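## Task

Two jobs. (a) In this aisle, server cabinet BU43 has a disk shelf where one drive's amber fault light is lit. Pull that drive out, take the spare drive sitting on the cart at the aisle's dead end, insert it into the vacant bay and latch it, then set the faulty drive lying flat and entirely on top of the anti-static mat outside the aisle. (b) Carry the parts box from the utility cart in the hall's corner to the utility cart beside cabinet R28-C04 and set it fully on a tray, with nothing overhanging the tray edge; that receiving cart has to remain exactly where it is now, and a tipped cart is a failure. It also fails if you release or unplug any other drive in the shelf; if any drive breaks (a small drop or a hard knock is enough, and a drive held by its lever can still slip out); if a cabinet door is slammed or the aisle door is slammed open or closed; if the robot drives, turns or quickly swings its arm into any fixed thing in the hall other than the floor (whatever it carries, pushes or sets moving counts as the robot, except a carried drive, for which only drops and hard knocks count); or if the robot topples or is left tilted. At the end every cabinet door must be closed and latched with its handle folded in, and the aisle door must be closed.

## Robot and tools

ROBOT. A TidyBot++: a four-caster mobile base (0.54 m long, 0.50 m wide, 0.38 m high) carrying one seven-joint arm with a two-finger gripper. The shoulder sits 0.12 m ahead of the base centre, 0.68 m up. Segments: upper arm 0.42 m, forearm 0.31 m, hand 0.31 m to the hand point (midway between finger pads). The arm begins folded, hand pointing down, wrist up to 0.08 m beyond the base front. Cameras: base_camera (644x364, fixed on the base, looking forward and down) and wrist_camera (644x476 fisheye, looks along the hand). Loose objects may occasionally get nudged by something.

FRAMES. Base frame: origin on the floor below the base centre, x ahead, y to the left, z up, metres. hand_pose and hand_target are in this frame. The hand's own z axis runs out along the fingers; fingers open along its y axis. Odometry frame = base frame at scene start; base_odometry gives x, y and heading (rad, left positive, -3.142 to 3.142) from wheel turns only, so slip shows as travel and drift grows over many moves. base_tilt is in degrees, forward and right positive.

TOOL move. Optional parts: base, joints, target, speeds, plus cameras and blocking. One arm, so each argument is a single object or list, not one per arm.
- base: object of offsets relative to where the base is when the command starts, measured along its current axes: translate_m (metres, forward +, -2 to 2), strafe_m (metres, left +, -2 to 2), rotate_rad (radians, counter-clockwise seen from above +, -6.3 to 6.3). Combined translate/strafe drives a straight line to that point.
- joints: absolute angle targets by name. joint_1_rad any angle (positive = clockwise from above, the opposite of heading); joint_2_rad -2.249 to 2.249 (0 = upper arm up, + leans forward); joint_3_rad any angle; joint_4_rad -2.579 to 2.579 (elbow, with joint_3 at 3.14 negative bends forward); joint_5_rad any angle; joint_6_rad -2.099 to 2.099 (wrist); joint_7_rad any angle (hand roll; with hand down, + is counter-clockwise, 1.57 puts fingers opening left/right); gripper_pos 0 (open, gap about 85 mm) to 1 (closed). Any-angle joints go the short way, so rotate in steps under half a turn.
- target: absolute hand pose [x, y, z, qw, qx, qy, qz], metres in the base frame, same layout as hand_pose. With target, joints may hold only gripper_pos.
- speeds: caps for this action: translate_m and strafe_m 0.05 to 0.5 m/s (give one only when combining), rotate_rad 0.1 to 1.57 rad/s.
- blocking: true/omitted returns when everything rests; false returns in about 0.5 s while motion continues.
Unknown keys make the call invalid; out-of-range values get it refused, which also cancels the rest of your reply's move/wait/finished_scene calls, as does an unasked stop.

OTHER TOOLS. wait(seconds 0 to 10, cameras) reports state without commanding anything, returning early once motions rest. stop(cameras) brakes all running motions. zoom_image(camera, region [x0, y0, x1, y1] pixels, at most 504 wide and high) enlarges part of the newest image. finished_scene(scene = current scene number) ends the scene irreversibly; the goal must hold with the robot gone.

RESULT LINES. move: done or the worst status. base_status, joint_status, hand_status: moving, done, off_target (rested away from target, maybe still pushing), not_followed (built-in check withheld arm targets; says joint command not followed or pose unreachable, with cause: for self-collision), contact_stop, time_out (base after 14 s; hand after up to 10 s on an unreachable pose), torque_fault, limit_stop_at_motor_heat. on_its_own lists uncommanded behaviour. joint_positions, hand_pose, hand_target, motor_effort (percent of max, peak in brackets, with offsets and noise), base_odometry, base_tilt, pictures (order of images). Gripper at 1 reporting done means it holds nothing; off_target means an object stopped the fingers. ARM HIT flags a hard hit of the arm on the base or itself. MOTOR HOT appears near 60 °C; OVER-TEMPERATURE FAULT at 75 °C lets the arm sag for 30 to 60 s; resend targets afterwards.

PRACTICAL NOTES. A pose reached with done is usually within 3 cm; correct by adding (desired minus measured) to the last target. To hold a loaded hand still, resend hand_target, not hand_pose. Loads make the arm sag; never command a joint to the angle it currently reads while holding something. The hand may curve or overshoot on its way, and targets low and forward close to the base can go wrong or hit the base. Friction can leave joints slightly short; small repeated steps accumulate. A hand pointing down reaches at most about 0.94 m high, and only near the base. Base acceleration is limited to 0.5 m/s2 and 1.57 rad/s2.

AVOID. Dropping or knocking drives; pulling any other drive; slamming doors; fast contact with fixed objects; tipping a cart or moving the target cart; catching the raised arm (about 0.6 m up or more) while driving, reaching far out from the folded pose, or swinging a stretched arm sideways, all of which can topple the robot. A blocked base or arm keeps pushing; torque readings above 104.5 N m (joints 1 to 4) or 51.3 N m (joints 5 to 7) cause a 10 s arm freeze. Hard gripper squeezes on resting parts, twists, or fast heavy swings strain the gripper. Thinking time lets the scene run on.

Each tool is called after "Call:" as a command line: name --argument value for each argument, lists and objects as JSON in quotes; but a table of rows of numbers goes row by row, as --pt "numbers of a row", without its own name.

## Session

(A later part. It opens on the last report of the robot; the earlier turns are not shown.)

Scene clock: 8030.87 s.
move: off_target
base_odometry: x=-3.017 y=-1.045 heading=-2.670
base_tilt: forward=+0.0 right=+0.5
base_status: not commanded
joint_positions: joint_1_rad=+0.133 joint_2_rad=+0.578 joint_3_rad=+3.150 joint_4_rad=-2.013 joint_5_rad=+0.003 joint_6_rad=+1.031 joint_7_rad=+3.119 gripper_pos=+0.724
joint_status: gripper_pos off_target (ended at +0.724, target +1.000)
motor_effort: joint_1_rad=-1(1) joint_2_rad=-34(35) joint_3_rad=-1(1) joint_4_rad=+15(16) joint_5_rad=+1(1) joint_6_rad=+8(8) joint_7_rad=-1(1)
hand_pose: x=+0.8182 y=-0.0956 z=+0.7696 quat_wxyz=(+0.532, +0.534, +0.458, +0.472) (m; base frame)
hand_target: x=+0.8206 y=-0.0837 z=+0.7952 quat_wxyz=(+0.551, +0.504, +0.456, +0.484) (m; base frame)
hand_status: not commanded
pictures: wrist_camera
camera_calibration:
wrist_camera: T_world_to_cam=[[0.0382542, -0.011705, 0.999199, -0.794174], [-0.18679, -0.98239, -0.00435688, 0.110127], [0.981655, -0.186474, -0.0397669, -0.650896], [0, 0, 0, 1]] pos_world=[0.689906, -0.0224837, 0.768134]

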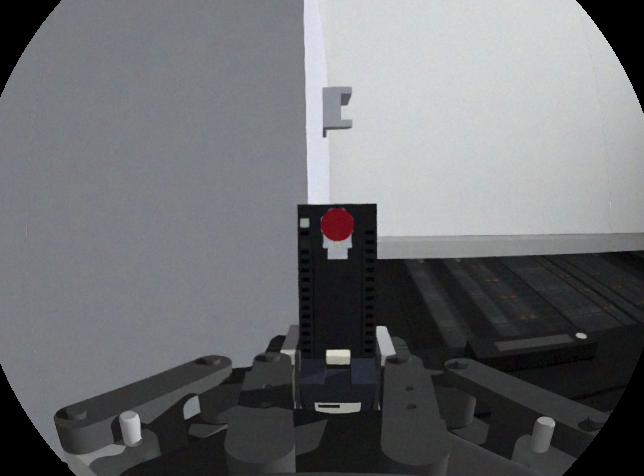

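Call:
move --joints '{"joint_2_rad": 0.47, "joint_4_rad": -1.95, "joint_6_rad": 1.02}' --cameras '["wrist_camera"]'

Call:
move --joints '{"joint_2_rad": 0.38, "joint_4_rad": -1.9, "joint_6_rad": 0.93}' --cameras '["wrist_camera"]'

Scene clock: 8042.73 s.
move: off_target
base_odometry: x=-3.017 y=-1.045 heading=-2.670
base_tilt: forward=+0.0 right=+0.5
base_status: not commanded
joint_positions: joint_1_rad=+0.133 joint_2_rad=+0.560 joint_3_rad=+3.150 joint_4_rad=-2.007 joint_5_rad=+0.003 joint_6_rad=+0.993 joint_7_rad=+3.119 gripper_pos=+0.724
joint_status: joint_2_rad off_target (ended at +0.560, target +0.470); joint_4_rad off_target (ended at -2.007, target -1.950); the others done
motor_effort: joint_1_rad=+0(1) joint_2_rad=-44(45) joint_3_rad=+0(1) joint_4_rad=+22(22) joint_5_rad=+1(1) joint_6_rad=+15(16) joint_7_rad=+0(1)
hand_pose: x=+0.8183 y=-0.0957 z=+0.7736 quat_wxyz=(+0.528, +0.538, +0.461, +0.468) (m; base frame)
hand_target: x=+0.8190 y=-0.0836 z=+0.8738 quat_wxyz=(+0.575, +0.477, +0.433, +0.504) (m; base frame)
hand_status: not commanded
pictures: wrist_camera
camera_calibration:
wrist_camera: T_world_to_cam=[[0.051621, -0.0136606, 0.998573, -0.808765], [-0.187042, -0.982345, -0.0037695, 0.109872], [0.980995, -0.18658, -0.0532647, -0.639758], [0, 0, 0, 1]] pos_world=[0.689899, -0.0224825, 0.773949]

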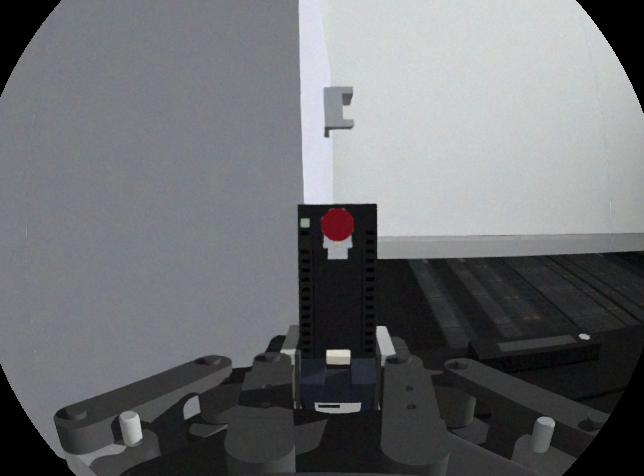

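Scene clock: 8044.00 s.
move: off_target
base_odometry: x=-3.017 y=-1.045 heading=-2.670
base_tilt: forward=+0.0 right=+0.4
base_status: not commanded
joint_positions: joint_1_rad=+0.133 joint_2_rad=+0.459 joint_3_rad=+3.150 joint_4_rad=-1.955 joint_5_rad=+0.003 joint_6_rad=+0.908 joint_7_rad=+3.119 gripper_pos=+0.724
joint_status: joint_2_rad off_target (ended at +0.459, target +0.380); joint_4_rad off_target (ended at -1.955, target -1.900); the others done
motor_effort: joint_1_rad=+0(1) joint_2_rad=-44(48) joint_3_rad=+0(1) joint_4_rad=+25(26) joint_5_rad=+0(1) joint_6_rad=+16(18) joint_7_rad=+0(0)
hand_pose: x=+0.8187 y=-0.0959 z=+0.8444 quat_wxyz=(+0.546, +0.519, +0.445, +0.484) (m; base frame)
hand_target: x=+0.8124 y=-0.0830 z=+0.9360 quat_wxyz=(+0.588, +0.463, +0.420, +0.514) (m; base frame)
hand_status: not commanded
pictures: wrist_camera
camera_calibration:
wrist_camera: T_world_to_cam=[[-0.01537, -0.00474325, 0.999871, -0.824858], [-0.186969, -0.982337, -0.00753415, 0.113135], [0.982246, -0.187061, 0.0142117, -0.694487], [0, 0, 0, 1]] pos_world=[0.690631, -0.0226864, 0.835473]

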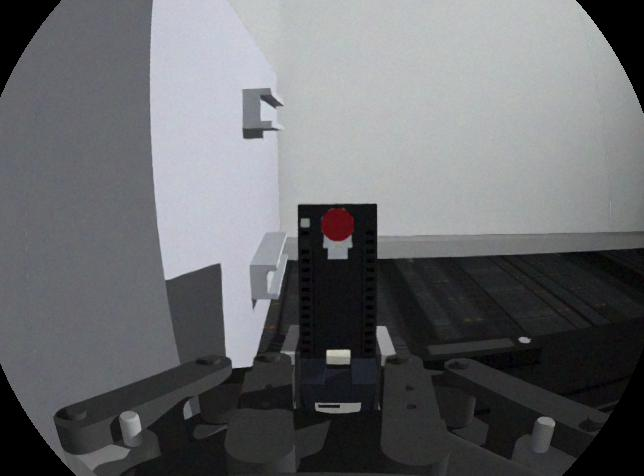

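Call:
move --base '{"translate_m": -0.35}' --speeds '{"translate_m": 0.1}' --cameras '["base_camera"]'

Scene clock: 8052.70 s.
move: done
base_odometry: x=-2.705 y=-0.885 heading=-2.670
base_tilt: forward=+0.0 right=+0.5
base_status: done
joint_positions: joint_1_rad=+0.133 joint_2_rad=+0.458 joint_3_rad=+3.150 joint_4_rad=-1.955 joint_5_rad=+0.003 joint_6_rad=+0.908 joint_7_rad=+3.119 gripper_pos=+0.724
joint_status: not commanded
motor_effort: joint_1_rad=+0(2) joint_2_rad=-45(48) joint_3_rad=+0(1) joint_4_rad=+25(26) joint_5_rad=+1(1) joint_6_rad=+16(17) joint_7_rad=+0(0)
hand_pose: x=+0.8186 y=-0.0958 z=+0.8453 quat_wxyz=(+0.546, +0.519, +0.444, +0.484) (m; base frame)
hand_target: x=+0.8124 y=-0.0830 z=+0.9360 quat_wxyz=(+0.588, +0.463, +0.420, +0.514) (m; base frame)
hand_status: not commanded
pictures: base_camera

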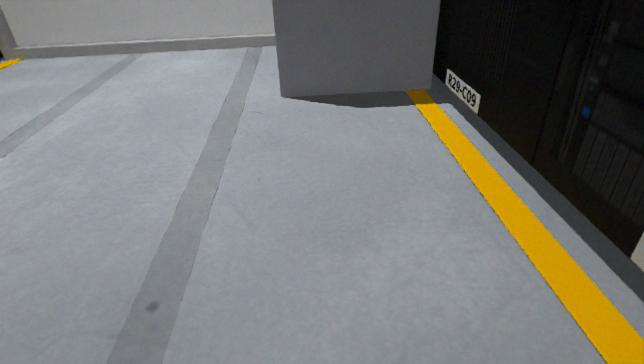

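Call:
move --base '{"strafe_m": 0.25}' --speeds '{"strafe_m": 0.1}' --joints '{"joint_1_rad": 0.08, "joint_2_rad": 0.0, "joint_4_rad": -2.1, "joint_6_rad": 0.7}' --cameras '["wrist_camera"]'

Call:
move --joints '{"joint_1_rad": 0.0, "joint_2_rad": -0.39, "joint_4_rad": -2.26, "joint_6_rad": 0.48}' --cameras '["wrist_camera"]'

Scene clock: 8069.00 s.
move: off_target
base_odometry: x=-2.591 y=-1.108 heading=-2.670
base_tilt: forward=-0.1 right=+0.5
base_status: done
joint_positions: joint_1_rad=+0.088 joint_2_rad=+0.068 joint_3_rad=+3.149 joint_4_rad=-2.126 joint_5_rad=+0.003 joint_6_rad=+0.688 joint_7_rad=+3.119 gripper_pos=+0.724
joint_status: joint_2_rad off_target (ended at +0.068, target +0.000); the others done
motor_effort: joint_1_rad=+0(5) joint_2_rad=-31(47) joint_3_rad=+0(3) joint_4_rad=+28(29) joint_5_rad=+1(2) joint_6_rad=+16(17) joint_7_rad=+0(0)
hand_pose: x=+0.7111 y=-0.0544 z=+0.9381 quat_wxyz=(+0.534, +0.510, +0.455, +0.497) (m; base frame)
hand_target: x=+0.6956 y=-0.0427 z=+0.9968 quat_wxyz=(+0.565, +0.468, +0.443, +0.516) (m; base frame)
hand_status: not commanded
pictures: wrist_camera
camera_calibration:
wrist_camera: T_world_to_cam=[[-0.0151163, -0.00814901, 0.999853, -0.920356], [-0.14319, -0.989642, -0.0102306, 0.105468], [0.98958, -0.143323, 0.0137928, -0.584856], [0, 0, 0, 1]] pos_world=[0.579952, 0.0130525, 0.929366]

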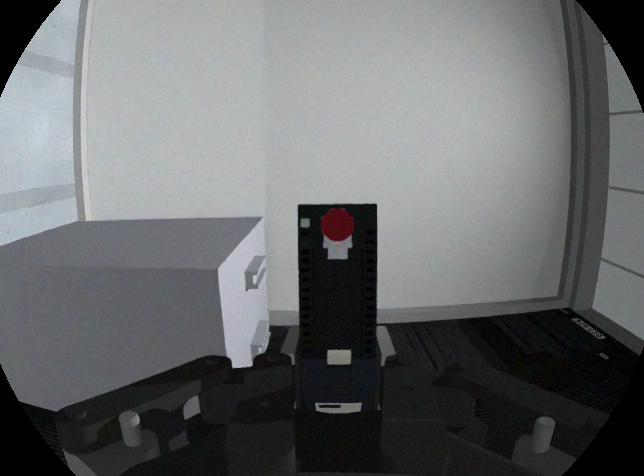

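Scene clock: 8070.83 s.
move: off_target
base_odometry: x=-2.591 y=-1.108 heading=-2.670
base_tilt: forward=-0.1 right=+0.5
base_status: not commanded
joint_positions: joint_1_rad=+0.017 joint_2_rad=-0.331 joint_3_rad=+3.149 joint_4_rad=-2.288 joint_5_rad=+0.003 joint_6_rad=+0.469 joint_7_rad=+3.119 gripper_pos=+0.724
joint_status: joint_2_rad off_target (ended at -0.331, target -0.390); the others done
motor_effort: joint_1_rad=+0(1) joint_2_rad=-17(33) joint_3_rad=+1(1) joint_4_rad=+31(31) joint_5_rad=+0(1) joint_6_rad=+16(17) joint_7_rad=+0(0)
hand_pose: x=+0.5835 y=-0.0102 z=+0.9871 quat_wxyz=(+0.520, +0.490, +0.468, +0.520) (m; base frame)
hand_target: x=+0.5656 y=+0.0028 z=+1.0343 quat_wxyz=(+0.547, +0.447, +0.458, +0.539) (m; base frame)
hand_status: not commanded
pictures: wrist_camera
camera_calibration:
wrist_camera: T_world_to_cam=[[-0.0328915, -0.0113805, 0.999394, -0.960165], [-0.073077, -0.997231, -0.0137609, 0.0939072], [0.996784, -0.0734854, 0.0319688, -0.474302], [0, 0, 0, 1]] pos_world=[0.448058, 0.0478658, 0.976038]

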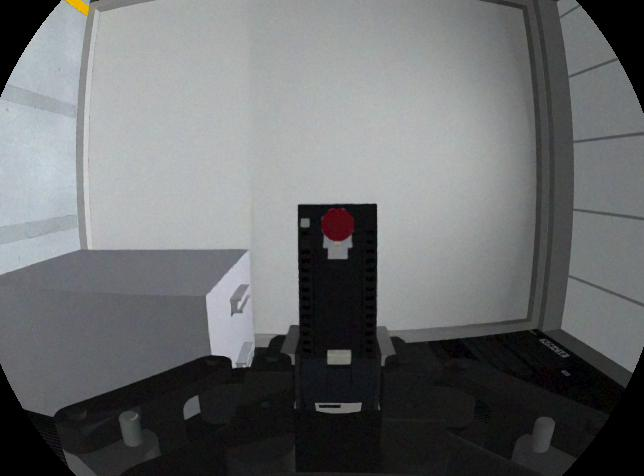

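Call:
move --joints '{"joint_1_rad": -0.015, "joint_2_rad": -0.70, "joint_4_rad": -2.13, "joint_6_rad": 0.13}' --cameras '[]'

Call:
move --joints '{"joint_2_rad": -0.96, "joint_4_rad": -2.04, "joint_6_rad": -0.27}' --cameras '[]'

Call:
move --joints '{"joint_2_rad": -1.22, "joint_4_rad": -1.95, "joint_6_rad": -0.67}' --cameras '["wrist_camera"]'

Scene clock: 8093.17 s.
move: off_target
base_odometry: x=-2.591 y=-1.108 heading=-2.670
base_tilt: forward=-0.1 right=+0.5
base_status: not commanded
joint_positions: joint_1_rad=+0.003 joint_2_rad=-0.657 joint_3_rad=+3.149 joint_4_rad=-2.190 joint_5_rad=+0.003 joint_6_rad=+0.120 joint_7_rad=+3.119 gripper_pos=+0.724
joint_status: joint_2_rad off_target (ended at -0.657, target -0.700); joint_4_rad off_target (ended at -2.190, target -2.130); the others done
motor_effort: joint_1_rad=+0(2) joint_2_rad=-6(18) joint_3_rad=+1(1) joint_4_rad=+32(34) joint_5_rad=+1(1) joint_6_rad=+16(18) joint_7_rad=+0(0)
hand_pose: x=+0.4838 y=-0.0035 z=+1.0758 quat_wxyz=(+0.534, +0.467, +0.451, +0.542) (m; base frame)
hand_target: x=+0.4591 y=+0.0067 z=+1.1310 quat_wxyz=(+0.564, +0.420, +0.436, +0.562) (m; base frame)
hand_status: not commanded
pictures: none
No camera images: "cameras" was empty.

Scene clock: 8094.90 s.
move: off_target
base_odometry: x=-2.591 y=-1.108 heading=-2.670
base_tilt: forward=-0.1 right=+0.4
base_status: not commanded
joint_positions: joint_1_rad=+0.003 joint_2_rad=-0.924 joint_3_rad=+3.149 joint_4_rad=-2.102 joint_5_rad=+0.003 joint_6_rad=-0.279 joint_7_rad=+3.119 gripper_pos=+0.724
joint_status: joint_4_rad off_target (ended at -2.102, target -2.040); the others done
motor_effort: joint_1_rad=-1(1) joint_2_rad=+4(8) joint_3_rad=+1(1) joint_4_rad=+31(34) joint_5_rad=+1(1) joint_6_rad=+16(18) joint_7_rad=+0(0)
hand_pose: x=+0.3829 y=-0.0032 z=+1.0909 quat_wxyz=(+0.523, +0.479, +0.463, +0.532) (m; base frame)
hand_target: x=+0.3553 y=+0.0037 z=+1.1395 quat_wxyz=(+0.554, +0.435, +0.448, +0.550) (m; base frame)
hand_status: not commanded
pictures: none
No camera images: "cameras" was empty.

Scene clock: 8096.60 s.
move: off_target
base_odometry: x=-2.591 y=-1.108 heading=-2.670
base_tilt: forward=-0.1 right=+0.5
base_status: not commanded
joint_positions: joint_1_rad=+0.003 joint_2_rad=-1.195 joint_3_rad=+3.149 joint_4_rad=-2.009 joint_5_rad=+0.003 joint_6_rad=-0.679 joint_7_rad=+3.119 gripper_pos=+0.724
joint_status: joint_4_rad off_target (ended at -2.009, target -1.950); the others done
motor_effort: joint_1_rad=+0(1) joint_2_rad=+13(17) joint_3_rad=+1(2) joint_4_rad=+26(31) joint_5_rad=+1(1) joint_6_rad=+16(17) joint_7_rad=+0(0)
hand_pose: x=+0.2663 y=-0.0027 z=+1.0764 quat_wxyz=(+0.514, +0.489, +0.472, +0.524) (m; base frame)
hand_target: x=+0.2403 y=+0.0007 z=+1.1136 quat_wxyz=(+0.543, +0.450, +0.461, +0.538) (m; base frame)
hand_status: not commanded
pictures: wrist_camera
camera_calibration:
wrist_camera: T_world_to_cam=[[-0.0277593, -0.0169504, 0.999471, -1.06125], [-0.0575172, -0.998173, -0.0185258, 0.0803857], [0.997959, -0.0580011, 0.0267337, -0.155153], [0, 0, 0, 1]] pos_world=[0.13, 0.0532511, 1.06633]

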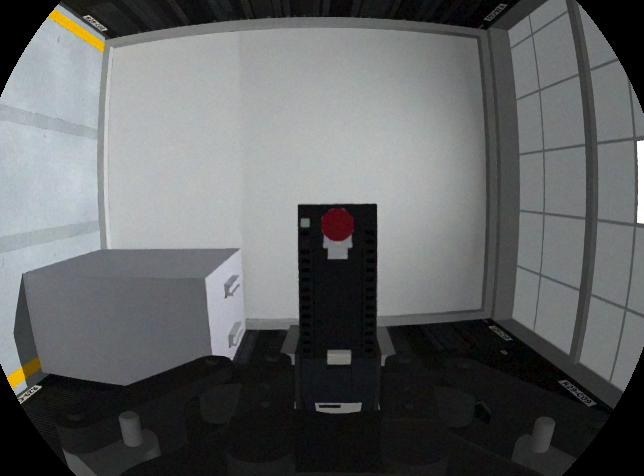

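Call:
move --joints '{"joint_2_rad": -1.48, "joint_4_rad": -1.86, "joint_6_rad": -1.08}' --cameras '["wrist_camera", "base_camera"]'

Scene clock: 8104.43 s.
move: off_target
base_odometry: x=-2.591 y=-1.108 heading=-2.670
base_tilt: forward=-0.1 right=+0.5
base_status: not commanded
joint_positions: joint_1_rad=+0.003 joint_2_rad=-1.466 joint_3_rad=+3.149 joint_4_rad=-1.914 joint_5_rad=+0.003 joint_6_rad=-1.090 joint_7_rad=+3.119 gripper_pos=+0.724
joint_status: joint_4_rad off_target (ended at -1.914, target -1.860); the others done
motor_effort: joint_1_rad=+1(1) joint_2_rad=+22(25) joint_3_rad=+2(2) joint_4_rad=+20(27) joint_5_rad=+1(1) joint_6_rad=+16(17) joint_7_rad=+0(0)
hand_pose: x=+0.1478 y=-0.0020 z=+1.0196 quat_wxyz=(+0.502, +0.500, +0.483, +0.514) (m; base frame)
hand_target: x=+0.1260 y=-0.0020 z=+1.0463 quat_wxyz=(+0.529, +0.468, +0.475, +0.525) (m; base frame)
hand_status: not commanded
pictures: base_camera, wrist_camera
camera_calibration:
wrist_camera: T_world_to_cam=[[0.0168336, -0.0185925, 0.999685, -1.01454], [-0.0568184, -0.998229, -0.0176087, 0.0721694], [0.998243, -0.0565041, -0.0178602, 0.0101168], [0, 0, 0, 1]] pos_world=[0.0110799, 0.0537503, 1.01567]

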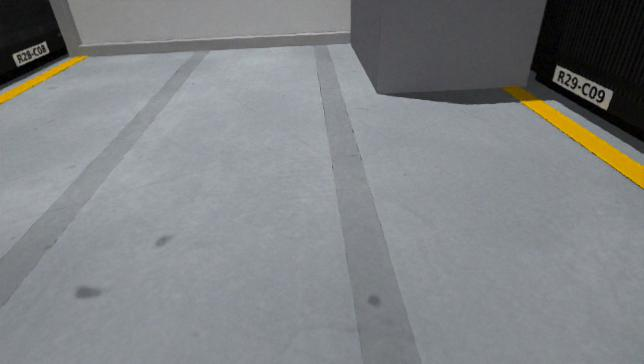

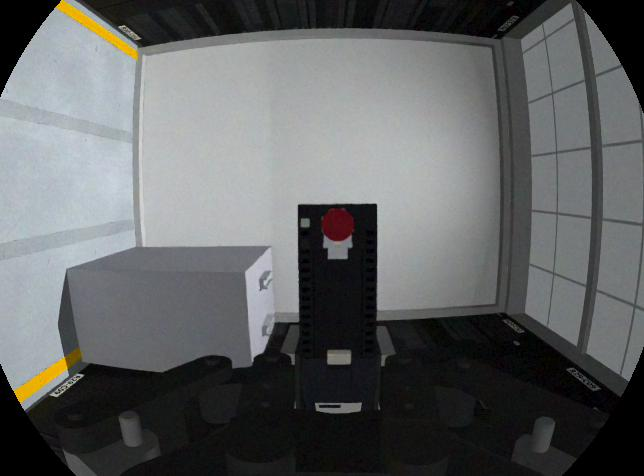

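Call:
move

Scene clock: 8147.83 s.
base_odometry: x=-2.591 y=-1.108 heading=-2.670
base_tilt: forward=-0.2 right=+0.5
base_status: not commanded
joint_positions: joint_1_rad=+0.003 joint_2_rad=-1.466 joint_3_rad=+3.149 joint_4_rad=-1.914 joint_5_rad=+0.003 joint_6_rad=-1.091 joint_7_rad=+3.119 gripper_pos=+0.724
joint_status: joint_4_rad off_target (ended at -1.914, target -1.860); the others done
motor_effort: joint_1_rad=+0(1) joint_2_rad=+22(25) joint_3_rad=+1(2) joint_4_rad=+20(27) joint_5_rad=+1(1) joint_6_rad=+16(17) joint_7_rad=+0(0)
hand_pose: x=+0.1478 y=-0.0020 z=+1.0193 quat_wxyz=(+0.502, +0.500, +0.483, +0.514) (m; base frame)
hand_target: x=+0.1260 y=-0.0020 z=+1.0463 quat_wxyz=(+0.529, +0.468, +0.475, +0.525) (m; base frame)
hand_status: not commanded
pictures: base_camera, wrist_camera
camera_calibration:
wrist_camera: T_world_to_cam=[[0.0179366, -0.0185471, 0.999667, -1.01434], [-0.0568357, -0.99823, -0.0175006, 0.0720563], [0.998222, -0.0565028, -0.018959, 0.0112298], [0, 0, 0, 1]] pos_world=[0.0110793, 0.0537503, 1.01548]

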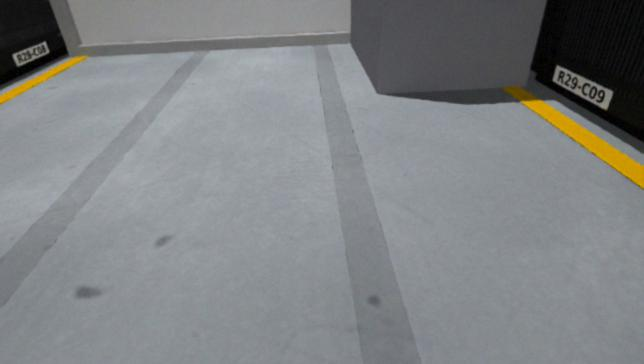

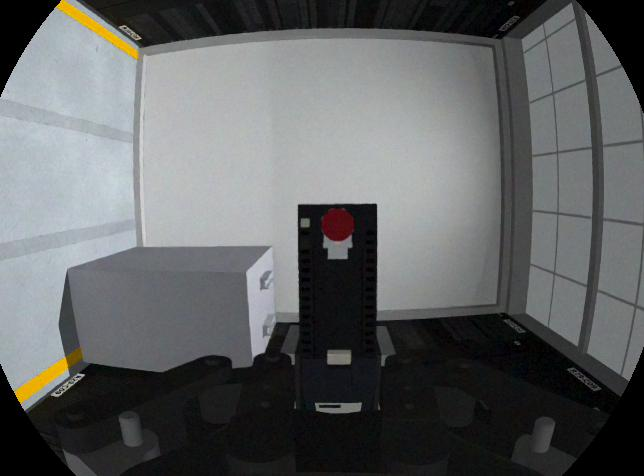

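Call:
move --base '{"rotate_rad": 3.14}' --speeds '{"rotate_rad": 0.35}'

Scene clock: 8161.10 s.
move: done
base_odometry: x=-2.591 y=-1.108 heading=+0.469
base_tilt: forward=-0.1 right=+0.6
base_status: done
joint_positions: joint_1_rad=-0.003 joint_2_rad=-1.466 joint_3_rad=+3.149 joint_4_rad=-1.914 joint_5_rad=+0.003 joint_6_rad=-1.091 joint_7_rad=+3.119 gripper_pos=+0.724
joint_status: not commanded
motor_effort: joint_1_rad=+0(2) joint_2_rad=+22(24) joint_3_rad=+2(2) joint_4_rad=+21(21) joint_5_rad=+1(1) joint_6_rad=+16(16) joint_7_rad=+0(0)
hand_pose: x=+0.1478 y=-0.0018 z=+1.0191 quat_wxyz=(+0.500, +0.499, +0.485, +0.515) (m; base frame)
hand_target: x=+0.1260 y=-0.0020 z=+1.0463 quat_wxyz=(+0.529, +0.468, +0.475, +0.525) (m; base frame)
hand_status: not commanded
pictures: base_camera, wrist_camera
camera_calibration:
wrist_camera: T_world_to_cam=[[0.0184545, -0.0184507, 0.999659, -1.01435], [-0.0505488, -0.998568, -0.0174974, 0.0713761], [0.998551, -0.0502087, -0.0193608, 0.0116471], [0, 0, 0, 1]] pos_world=[0.0106971, 0.0531433, 1.01548]

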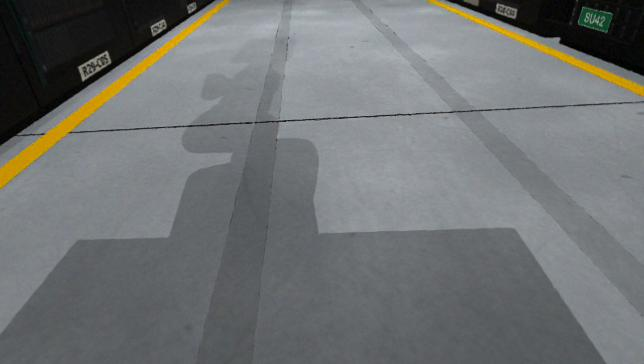

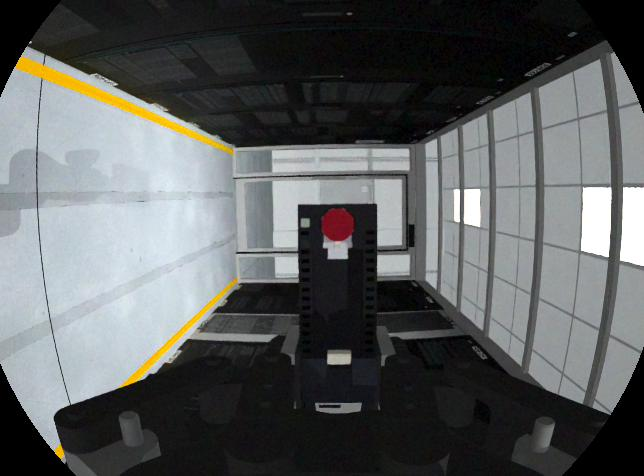

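Call:
zoom_image --camera "wrist_camera" --region '[220, 130, 440, 300]'

Scaled by 2.291.

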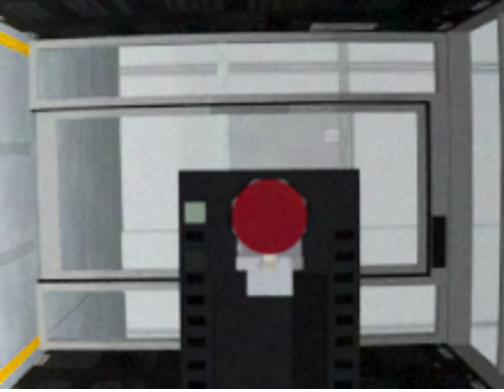

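Call:
move --base '{"rotate_rad": 0.033}' --speeds '{"rotate_rad": 0.2}' --cameras '[]'

Call:
move --base '{"translate_m": 2.0}' --speeds '{"translate_m": 0.35}'

Scene clock: 8247.93 s.
move: done
base_odometry: x=-2.591 y=-1.108 heading=+0.502
base_tilt: forward=-0.1 right=+0.4
base_status: done
joint_positions: joint_1_rad=-0.006 joint_2_rad=-1.466 joint_3_rad=+3.149 joint_4_rad=-1.914 joint_5_rad=+0.003 joint_6_rad=-1.091 joint_7_rad=+3.119 gripper_pos=+0.724
joint_status: not commanded
motor_effort: joint_1_rad=+0(1) joint_2_rad=+22(23) joint_3_rad=+1(2) joint_4_rad=+20(21) joint_5_rad=+1(1) joint_6_rad=+16(16) joint_7_rad=+0(0)
hand_pose: x=+0.1478 y=-0.0018 z=+1.0191 quat_wxyz=(+0.500, +0.498, +0.486, +0.516) (m; base frame)
hand_target: x=+0.1260 y=-0.0020 z=+1.0463 quat_wxyz=(+0.529, +0.468, +0.475, +0.525) (m; base frame)
hand_status: not commanded
pictures: none
No camera images: "cameras" was empty.

Scene clock: 8254.63 s.
move: done
base_odometry: x=-0.837 y=-0.146 heading=+0.503
base_tilt: forward=-0.1 right=+0.5
base_status: done
joint_positions: joint_1_rad=-0.006 joint_2_rad=-1.467 joint_3_rad=+3.149 joint_4_rad=-1.911 joint_5_rad=+0.003 joint_6_rad=-1.095 joint_7_rad=+3.119 gripper_pos=+0.724
joint_status: not commanded
motor_effort: joint_1_rad=-1(1) joint_2_rad=+22(25) joint_3_rad=+2(2) joint_4_rad=+20(23) joint_5_rad=+1(1) joint_6_rad=+16(16) joint_7_rad=+0(0)
hand_pose: x=+0.1466 y=-0.0018 z=+1.0195 quat_wxyz=(+0.500, +0.498, +0.485, +0.516) (m; base frame)
hand_target: x=+0.1260 y=-0.0020 z=+1.0463 quat_wxyz=(+0.529, +0.468, +0.475, +0.525) (m; base frame)
hand_status: not commanded
pictures: base_camera, wrist_camera
camera_calibration:
wrist_camera: T_world_to_cam=[[0.0179053, -0.0183751, 0.999671, -1.01454], [-0.0477356, -0.998707, -0.0175024, 0.0708929], [0.9987, -0.0474065, -0.0187593, 0.0122603], [0, 0, 0, 1]] pos_world=[0.00930539, 0.0527402, 1.01568]

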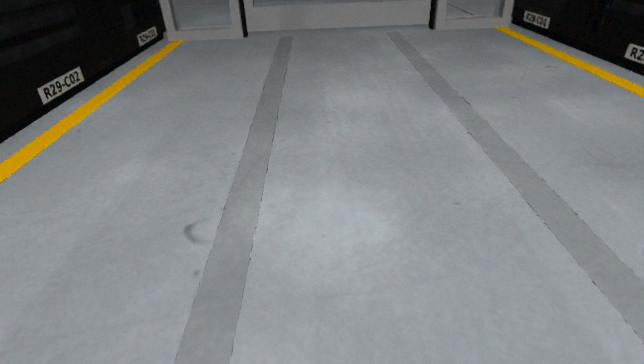

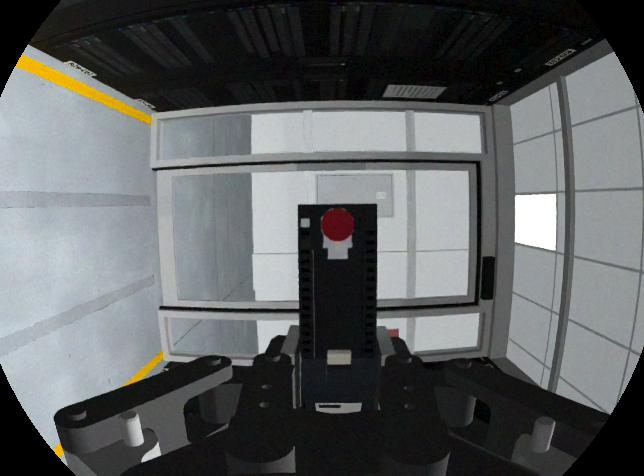

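Call:
zoom_image --camera "base_camera" --region '[130, 0, 560, 100]'

Call:
zoom_image --camera "wrist_camera" --region '[140, 90, 520, 370]'

Scaled by 1.172.

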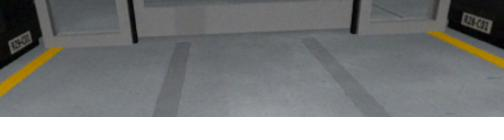

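Scaled by 1.326.

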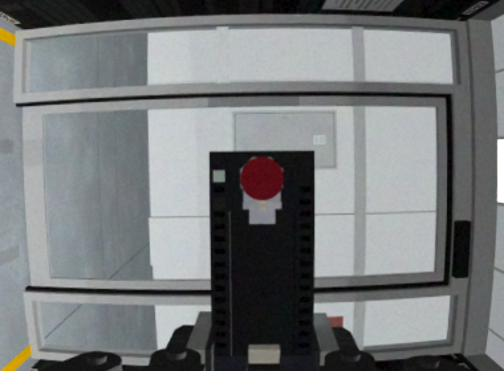

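Call:
move --base '{"translate_m": 1.5}' --speeds '{"translate_m": 0.3}'

Scene clock: 8300.57 s.
move: done
base_odometry: x=+0.477 y=+0.576 heading=+0.503
base_tilt: forward=-0.1 right=+0.5
base_status: done
joint_positions: joint_1_rad=-0.006 joint_2_rad=-1.468 joint_3_rad=+3.149 joint_4_rad=-1.908 joint_5_rad=+0.003 joint_6_rad=-1.096 joint_7_rad=+3.119 gripper_pos=+0.724
joint_status: not commanded
motor_effort: joint_1_rad=+0(1) joint_2_rad=+22(24) joint_3_rad=+1(2) joint_4_rad=+20(22) joint_5_rad=+0(1) joint_6_rad=+16(16) joint_7_rad=+0(0)
hand_pose: x=+0.1455 y=-0.0018 z=+1.0200 quat_wxyz=(+0.500, +0.498, +0.485, +0.517) (m; base frame)
hand_target: x=+0.1260 y=-0.0020 z=+1.0463 quat_wxyz=(+0.529, +0.468, +0.475, +0.525) (m; base frame)
hand_status: not commanded
pictures: base_camera, wrist_camera
camera_calibration:
wrist_camera: T_world_to_cam=[[0.0161037, -0.0184006, 0.999701, -1.01483], [-0.0477059, -0.998706, -0.0176138, 0.0709634], [0.998732, -0.047408, -0.0169607, 0.0114361], [0, 0, 0, 1]] pos_world=[0.00830633, 0.0527402, 1.01597]

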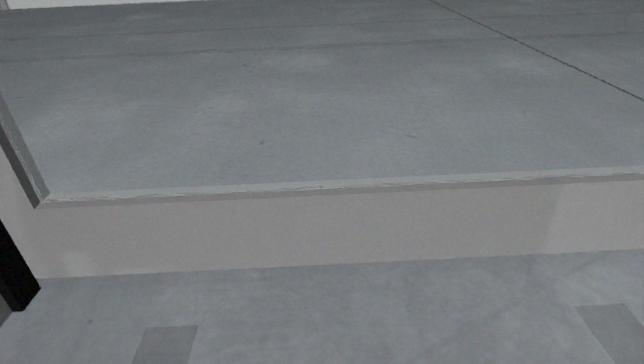

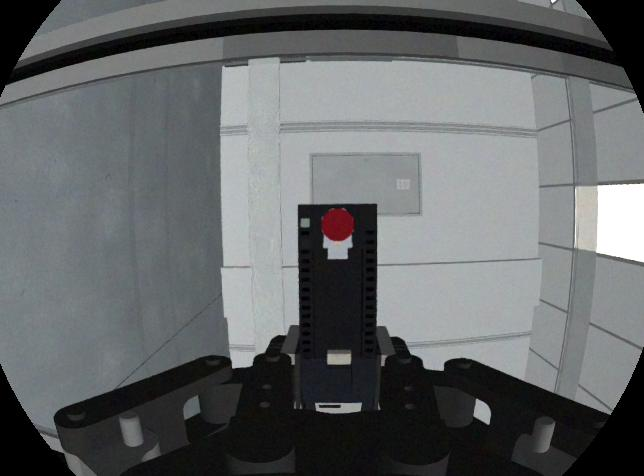

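Call:
move --joints '{"joint_4_rad": -1.71, "joint_6_rad": -1.23}' --cameras '[]'

Call:
move --joints '{"joint_4_rad": -1.57, "joint_6_rad": -1.37}' --base '{"rotate_rad": 0.015}' --speeds '{"rotate_rad": 0.1}'

Scene clock: 8340.00 s.
move: off_target
base_odometry: x=+0.477 y=+0.576 heading=+0.503
base_tilt: forward=-0.1 right=+0.5
base_status: not commanded
joint_positions: joint_1_rad=-0.006 joint_2_rad=-1.468 joint_3_rad=+3.149 joint_4_rad=-1.759 joint_5_rad=+0.003 joint_6_rad=-1.240 joint_7_rad=+3.119 gripper_pos=+0.724
joint_status: joint_4_rad off_target (ended at -1.759, target -1.710); the others done
motor_effort: joint_1_rad=+0(1) joint_2_rad=+25(26) joint_3_rad=+1(2) joint_4_rad=+17(21) joint_5_rad=+1(1) joint_6_rad=+16(17) joint_7_rad=+0(0)
hand_pose: x=+0.1017 y=-0.0022 z=+1.0385 quat_wxyz=(+0.502, +0.497, +0.483, +0.518) (m; base frame)
hand_target: x=+0.0811 y=-0.0029 z=+1.0605 quat_wxyz=(+0.529, +0.468, +0.475, +0.525) (m; base frame)
hand_status: not commanded
pictures: none
No camera images: "cameras" was empty.

Scene clock: 8341.37 s.
move: off_target
base_odometry: x=+0.477 y=+0.577 heading=+0.517
base_tilt: forward=-0.2 right=+0.5
base_status: done
joint_positions: joint_1_rad=-0.007 joint_2_rad=-1.469 joint_3_rad=+3.149 joint_4_rad=-1.617 joint_5_rad=+0.003 joint_6_rad=-1.380 joint_7_rad=+3.119 gripper_pos=+0.724
joint_status: joint_4_rad off_target (ended at -1.617, target -1.570); the others done
motor_effort: joint_1_rad=-1(1) joint_2_rad=+28(29) joint_3_rad=+1(2) joint_4_rad=+14(19) joint_5_rad=+1(1) joint_6_rad=+16(17) joint_7_rad=+0(0)
hand_pose: x=+0.0576 y=-0.0026 z=+1.0490 quat_wxyz=(+0.502, +0.496, +0.482, +0.519) (m; base frame)
hand_target: x=+0.0376 y=-0.0037 z=+1.0675 quat_wxyz=(+0.528, +0.469, +0.474, +0.525) (m; base frame)
hand_status: not commanded
pictures: base_camera, wrist_camera
camera_calibration:
wrist_camera: T_world_to_cam=[[0.00696608, -0.0192294, 0.999791, -1.04199], [-0.0474527, -0.998695, -0.0188777, 0.0677951], [0.998849, -0.0473113, -0.00786947, 0.0902681], [0, 0, 0, 1]] pos_world=[-0.0796885, 0.0519405, 1.04376]

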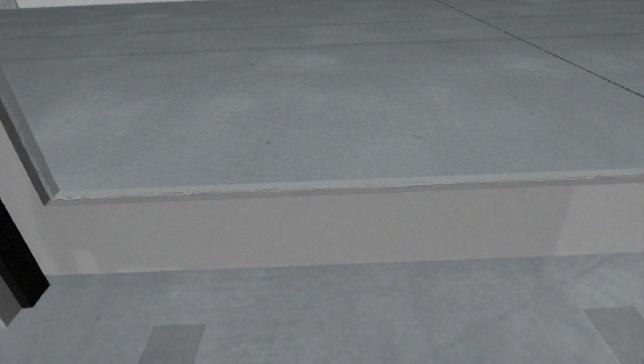

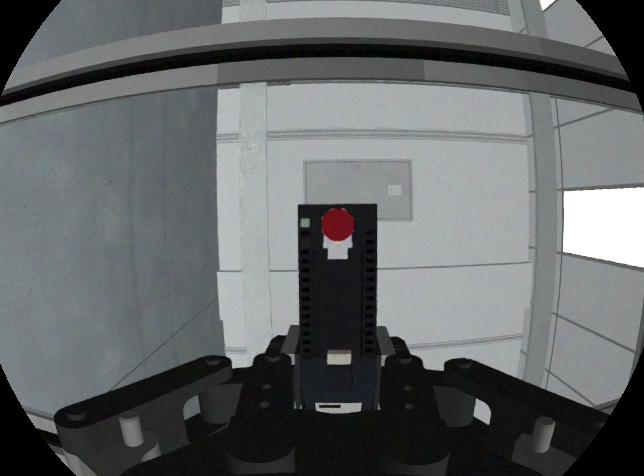

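Call:
move --base '{"translate_m": 0.45}' --speeds '{"translate_m": 0.06}'

Scene clock: 8354.63 s.
move: done
base_odometry: x=+0.868 y=+0.799 heading=+0.518
base_tilt: forward=-0.2 right=+0.5
base_status: done
joint_positions: joint_1_rad=-0.007 joint_2_rad=-1.471 joint_3_rad=+3.149 joint_4_rad=-1.614 joint_5_rad=+0.003 joint_6_rad=-1.382 joint_7_rad=+3.119 gripper_pos=+0.724
joint_status: not commanded
motor_effort: joint_1_rad=-1(1) joint_2_rad=+28(31) joint_3_rad=+2(2) joint_4_rad=+14(16) joint_5_rad=+1(1) joint_6_rad=+16(16) joint_7_rad=+0(0)
hand_pose: x=+0.0562 y=-0.0026 z=+1.0489 quat_wxyz=(+0.503, +0.495, +0.482, +0.520) (m; base frame)
hand_target: x=+0.0376 y=-0.0037 z=+1.0675 quat_wxyz=(+0.528, +0.469, +0.474, +0.525) (m; base frame)
hand_status: not commanded
pictures: base_camera, wrist_camera
camera_calibration:
wrist_camera: T_world_to_cam=[[0.00526886, -0.0192597, 0.999801, -1.04183], [-0.047118, -0.998709, -0.0189903, 0.067773], [0.998875, -0.0470085, -0.00616953, 0.0897703], [0, 0, 0, 1]] pos_world=[-0.0809868, 0.0518402, 1.04346]

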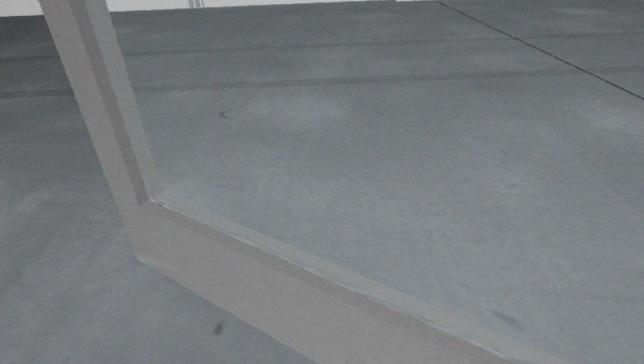

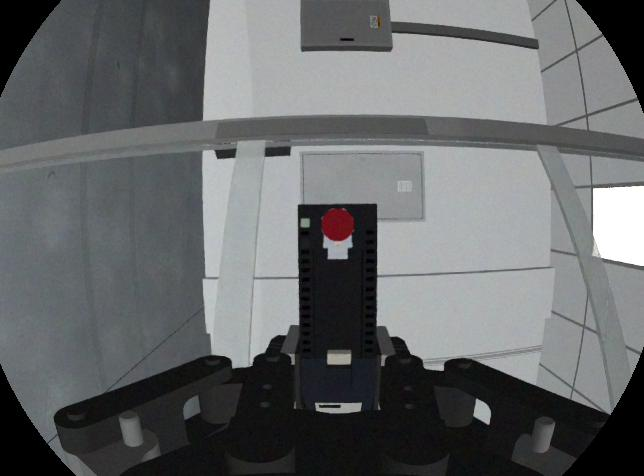

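Call:
move --base '{"translate_m": 0.35}' --speeds '{"translate_m": 0.06}'

Scene clock: 8383.47 s.
move: done
base_odometry: x=+1.172 y=+0.972 heading=+0.518
base_tilt: forward=-0.1 right=+0.5
base_status: done
joint_positions: joint_1_rad=-0.007 joint_2_rad=-1.473 joint_3_rad=+3.149 joint_4_rad=-1.613 joint_5_rad=+0.003 joint_6_rad=-1.383 joint_7_rad=+3.119 gripper_pos=+0.724
joint_status: not commanded
motor_effort: joint_1_rad=+0(1) joint_2_rad=+29(31) joint_3_rad=+1(2) joint_4_rad=+14(16) joint_5_rad=+1(1) joint_6_rad=+16(16) joint_7_rad=+0(0)
hand_pose: x=+0.0552 y=-0.0026 z=+1.0492 quat_wxyz=(+0.503, +0.494, +0.481, +0.520) (m; base frame)
hand_target: x=+0.0376 y=-0.0037 z=+1.0675 quat_wxyz=(+0.528, +0.469, +0.474, +0.525) (m; base frame)
hand_status: not commanded
pictures: base_camera, wrist_camera
camera_calibration:
wrist_camera: T_world_to_cam=[[0.00256767, -0.0192513, 0.999811, -1.04205], [-0.0470672, -0.998709, -0.0191092, 0.0678493], [0.998888, -0.0470093, -0.00347046, 0.0880523], [0, 0, 0, 1]] pos_world=[-0.0820853, 0.0518402, 1.04346]

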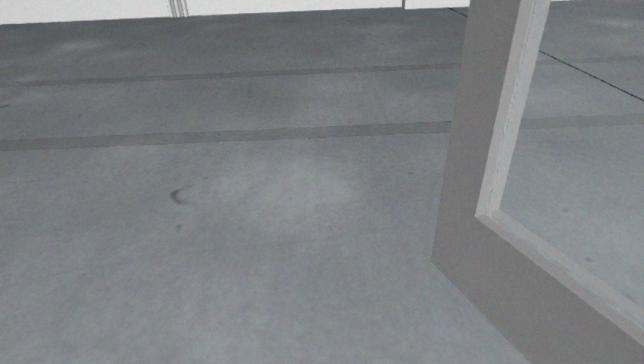

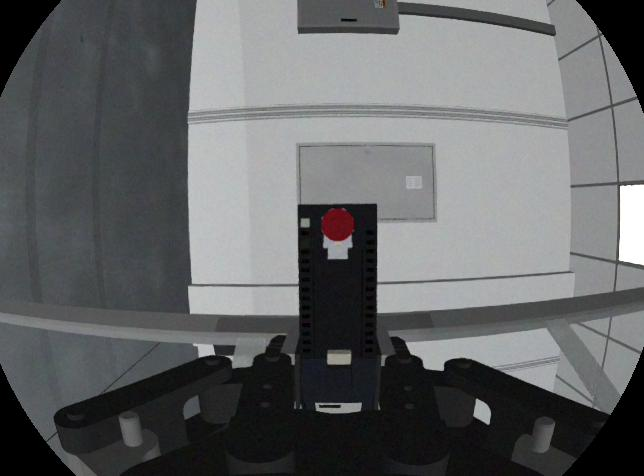

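Call:
move --base '{"translate_m": 0.21}' --speeds '{"translate_m": 0.06}' --cameras '[]'

Call:
move --base '{"strafe_m": 0.3}' --speeds '{"strafe_m": 0.06}'

Scene clock: 8397.73 s.
move: done
base_odometry: x=+1.355 y=+1.076 heading=+0.519
base_tilt: forward=-0.2 right=+0.5
base_status: done
joint_positions: joint_1_rad=-0.007 joint_2_rad=-1.474 joint_3_rad=+3.149 joint_4_rad=-1.612 joint_5_rad=+0.003 joint_6_rad=-1.383 joint_7_rad=+3.119 gripper_pos=+0.724
joint_status: not commanded
motor_effort: joint_1_rad=+0(1) joint_2_rad=+29(31) joint_3_rad=+1(2) joint_4_rad=+14(16) joint_5_rad=+1(1) joint_6_rad=+16(16) joint_7_rad=+0(1)
hand_pose: x=+0.0544 y=-0.0026 z=+1.0494 quat_wxyz=(+0.504, +0.494, +0.481, +0.521) (m; base frame)
hand_target: x=+0.0376 y=-0.0037 z=+1.0675 quat_wxyz=(+0.528, +0.469, +0.474, +0.525) (m; base frame)
hand_status: not commanded
pictures: none
No camera images: "cameras" was empty.

Scene clock: 8403.23 s.
move: done
base_odometry: x=+1.206 y=+1.337 heading=+0.519
base_tilt: forward=-0.1 right=+0.5
base_status: done
joint_positions: joint_1_rad=-0.010 joint_2_rad=-1.474 joint_3_rad=+3.149 joint_4_rad=-1.612 joint_5_rad=+0.003 joint_6_rad=-1.384 joint_7_rad=+3.119 gripper_pos=+0.724
joint_status: not commanded
motor_effort: joint_1_rad=+0(3) joint_2_rad=+28(30) joint_3_rad=+1(4) joint_4_rad=+14(15) joint_5_rad=+1(3) joint_6_rad=+16(16) joint_7_rad=+0(0)
hand_pose: x=+0.0542 y=-0.0027 z=+1.0492 quat_wxyz=(+0.503, +0.493, +0.482, +0.521) (m; base frame)
hand_target: x=+0.0376 y=-0.0037 z=+1.0675 quat_wxyz=(+0.528, +0.469, +0.474, +0.525) (m; base frame)
hand_status: not commanded
pictures: base_camera, wrist_camera
camera_calibration:
wrist_camera: T_world_to_cam=[[0.000828752, -0.0189777, 0.99982, -1.04192], [-0.0443337, -0.998838, -0.0189223, 0.0674287], [0.999016, -0.04431, -0.00166914, 0.0871151], [0, 0, 0, 1]] pos_world=[-0.0831766, 0.0514372, 1.04316]

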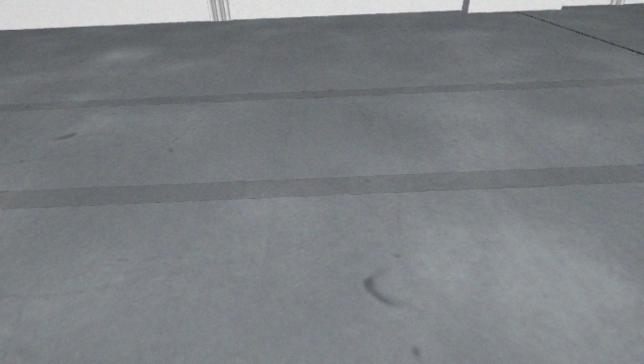

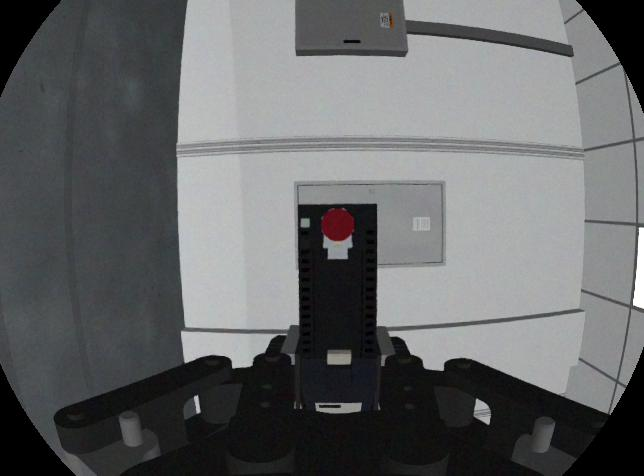

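Call:
move --base '{"strafe_m": 0.4}' --speeds '{"strafe_m": 0.05}'

Scene clock: 8417.73 s.
move: done
base_odometry: x=+1.008 y=+1.685 heading=+0.519
base_tilt: forward=+0.0 right=+0.5
base_status: done
joint_positions: joint_1_rad=-0.011 joint_2_rad=-1.474 joint_3_rad=+3.148 joint_4_rad=-1.612 joint_5_rad=+0.003 joint_6_rad=-1.384 joint_7_rad=+3.119 gripper_pos=+0.724
joint_status: not commanded
motor_effort: joint_1_rad=+0(3) joint_2_rad=+28(29) joint_3_rad=+1(4) joint_4_rad=+14(15) joint_5_rad=+1(3) joint_6_rad=+16(16) joint_7_rad=+0(1)
hand_pose: x=+0.0542 y=-0.0026 z=+1.0492 quat_wxyz=(+0.503, +0.493, +0.482, +0.521) (m; base frame)
hand_target: x=+0.0376 y=-0.0037 z=+1.0675 quat_wxyz=(+0.528, +0.469, +0.474, +0.525) (m; base frame)
hand_status: not commanded
pictures: base_camera, wrist_camera
camera_calibration:
wrist_camera: T_world_to_cam=[[0.000873065, -0.0184784, 0.999829, -1.04186], [-0.042931, -0.998908, -0.0184239, 0.0669215], [0.999078, -0.0429075, -0.00166541, 0.0871356], [0, 0, 0, 1]] pos_world=[-0.0832726, 0.0513354, 1.04306]

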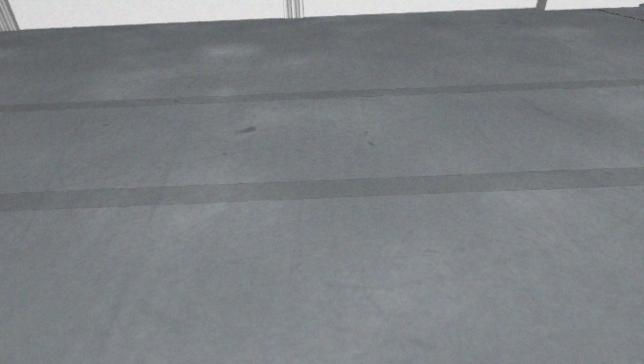

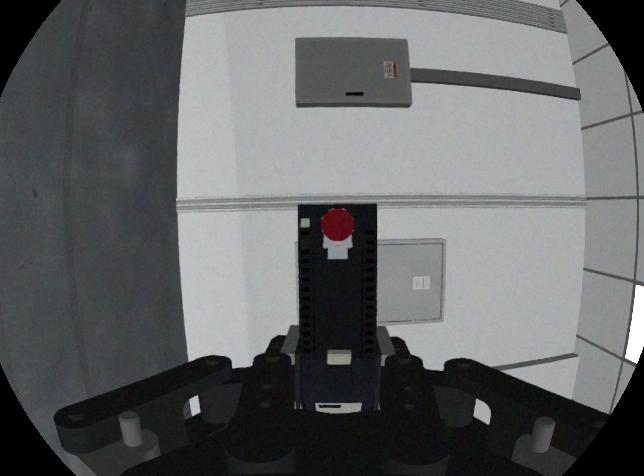

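Call:
move --base '{"translate_m": 0.6}' --speeds '{"translate_m": 0.25}' --cameras '[]'

Call:
move --base '{"rotate_rad": -1.57}' --speeds '{"rotate_rad": 0.35}'

Scene clock: 8426.37 s.
move: done
base_odometry: x=+1.529 y=+1.983 heading=+0.519
base_tilt: forward=-0.1 right=+0.6
base_status: done
joint_positions: joint_1_rad=-0.011 joint_2_rad=-1.476 joint_3_rad=+3.148 joint_4_rad=-1.611 joint_5_rad=+0.003 joint_6_rad=-1.385 joint_7_rad=+3.119 gripper_pos=+0.724
joint_status: not commanded
motor_effort: joint_1_rad=+0(1) joint_2_rad=+29(32) joint_3_rad=+1(2) joint_4_rad=+14(16) joint_5_rad=+1(2) joint_6_rad=+16(16) joint_7_rad=+0(1)
hand_pose: x=+0.0533 y=-0.0026 z=+1.0491 quat_wxyz=(+0.503, +0.492, +0.482, +0.522) (m; base frame)
hand_target: x=+0.0376 y=-0.0037 z=+1.0675 quat_wxyz=(+0.528, +0.469, +0.474, +0.525) (m; base frame)
hand_status: not commanded
pictures: none
No camera images: "cameras" was empty.

Scene clock: 8431.37 s.
move: done
base_odometry: x=+1.529 y=+1.983 heading=-1.050
base_tilt: forward=-0.2 right=+0.5
base_status: done
joint_positions: joint_1_rad=-0.011 joint_2_rad=-1.476 joint_3_rad=+3.148 joint_4_rad=-1.611 joint_5_rad=+0.003 joint_6_rad=-1.385 joint_7_rad=+3.119 gripper_pos=+0.724
joint_status: not commanded
motor_effort: joint_1_rad=-1(2) joint_2_rad=+29(29) joint_3_rad=+1(2) joint_4_rad=+14(15) joint_5_rad=+1(2) joint_6_rad=+16(16) joint_7_rad=+0(0)
hand_pose: x=+0.0533 y=-0.0026 z=+1.0491 quat_wxyz=(+0.503, +0.492, +0.482, +0.522) (m; base frame)
hand_target: x=+0.0376 y=-0.0037 z=+1.0675 quat_wxyz=(+0.528, +0.469, +0.474, +0.525) (m; base frame)
hand_status: not commanded
pictures: base_camera, wrist_camera
camera_calibration:
wrist_camera: T_world_to_cam=[[-0.00042559, -0.0185294, 0.999828, -1.04176], [-0.0427076, -0.998916, -0.0185307, 0.0670139], [0.999088, -0.0427081, -0.000366219, 0.0865689], [0, 0, 0, 1]] pos_world=[-0.0840713, 0.0513352, 1.04285]

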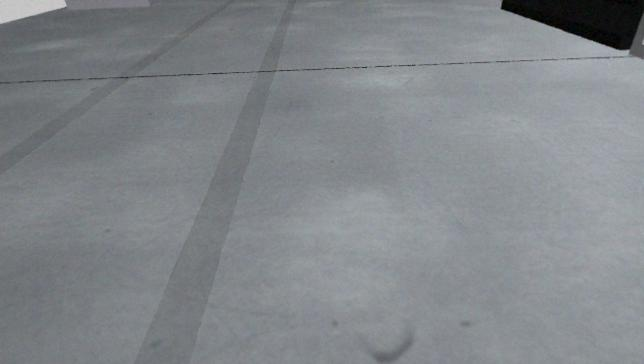

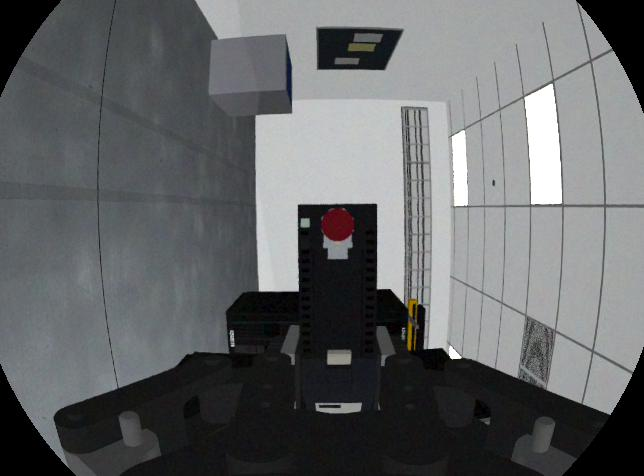

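Call:
move --base '{"rotate_rad": -1.2}' --speeds '{"rotate_rad": 0.35}'

Scene clock: 8438.53 s.
move: done
base_odometry: x=+1.529 y=+1.983 heading=-2.249
base_tilt: forward=-0.1 right=+0.5
base_status: done
joint_positions: joint_1_rad=-0.012 joint_2_rad=-1.476 joint_3_rad=+3.148 joint_4_rad=-1.611 joint_5_rad=+0.003 joint_6_rad=-1.385 joint_7_rad=+3.119 gripper_pos=+0.724
joint_status: not commanded
motor_effort: joint_1_rad=+0(2) joint_2_rad=+28(29) joint_3_rad=+2(2) joint_4_rad=+14(14) joint_5_rad=+1(1) joint_6_rad=+16(16) joint_7_rad=+0(0)
hand_pose: x=+0.0533 y=-0.0027 z=+1.0491 quat_wxyz=(+0.503, +0.492, +0.482, +0.522) (m; base frame)
hand_target: x=+0.0376 y=-0.0037 z=+1.0675 quat_wxyz=(+0.528, +0.469, +0.474, +0.525) (m; base frame)
hand_status: not commanded
pictures: base_camera, wrist_camera
camera_calibration:
wrist_camera: T_world_to_cam=[[-0.000416297, -0.0185299, 0.999828, -1.04176], [-0.0422084, -0.998937, -0.018531, 0.066857], [0.999109, -0.0422089, -0.000366265, 0.0865352], [0, 0, 0, 1]] pos_world=[-0.0840699, 0.0511347, 1.04285]

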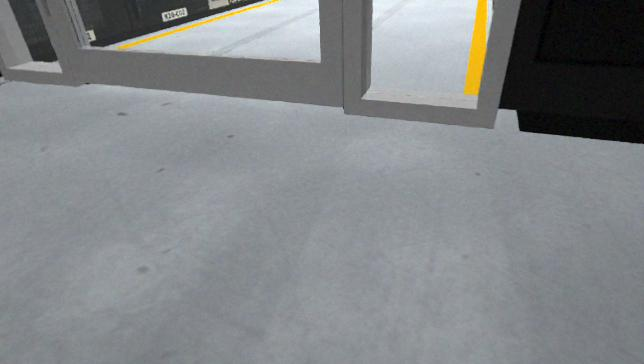

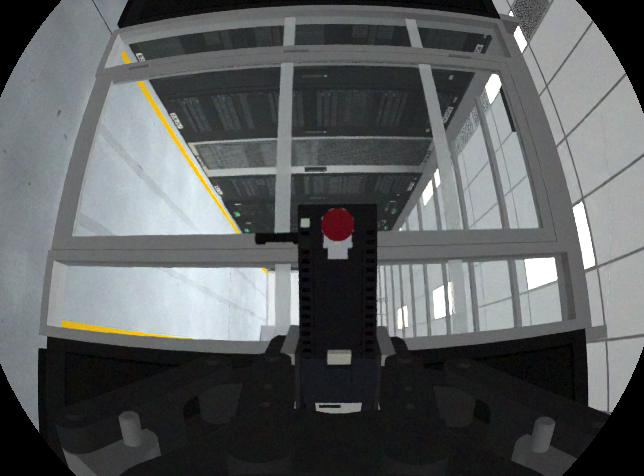

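Call:
zoom_image --camera "wrist_camera" --region '[30, 20, 530, 350]'

Call:
zoom_image --camera "base_camera" --region '[0, 0, 504, 140]'

Scaled by 1.008.

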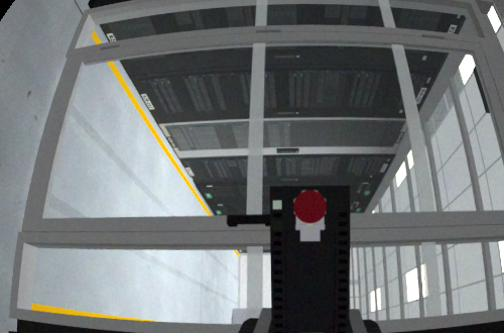

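Scaled by 1.000.

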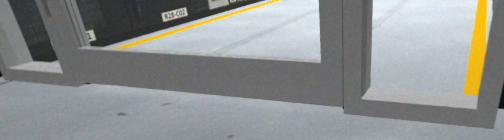

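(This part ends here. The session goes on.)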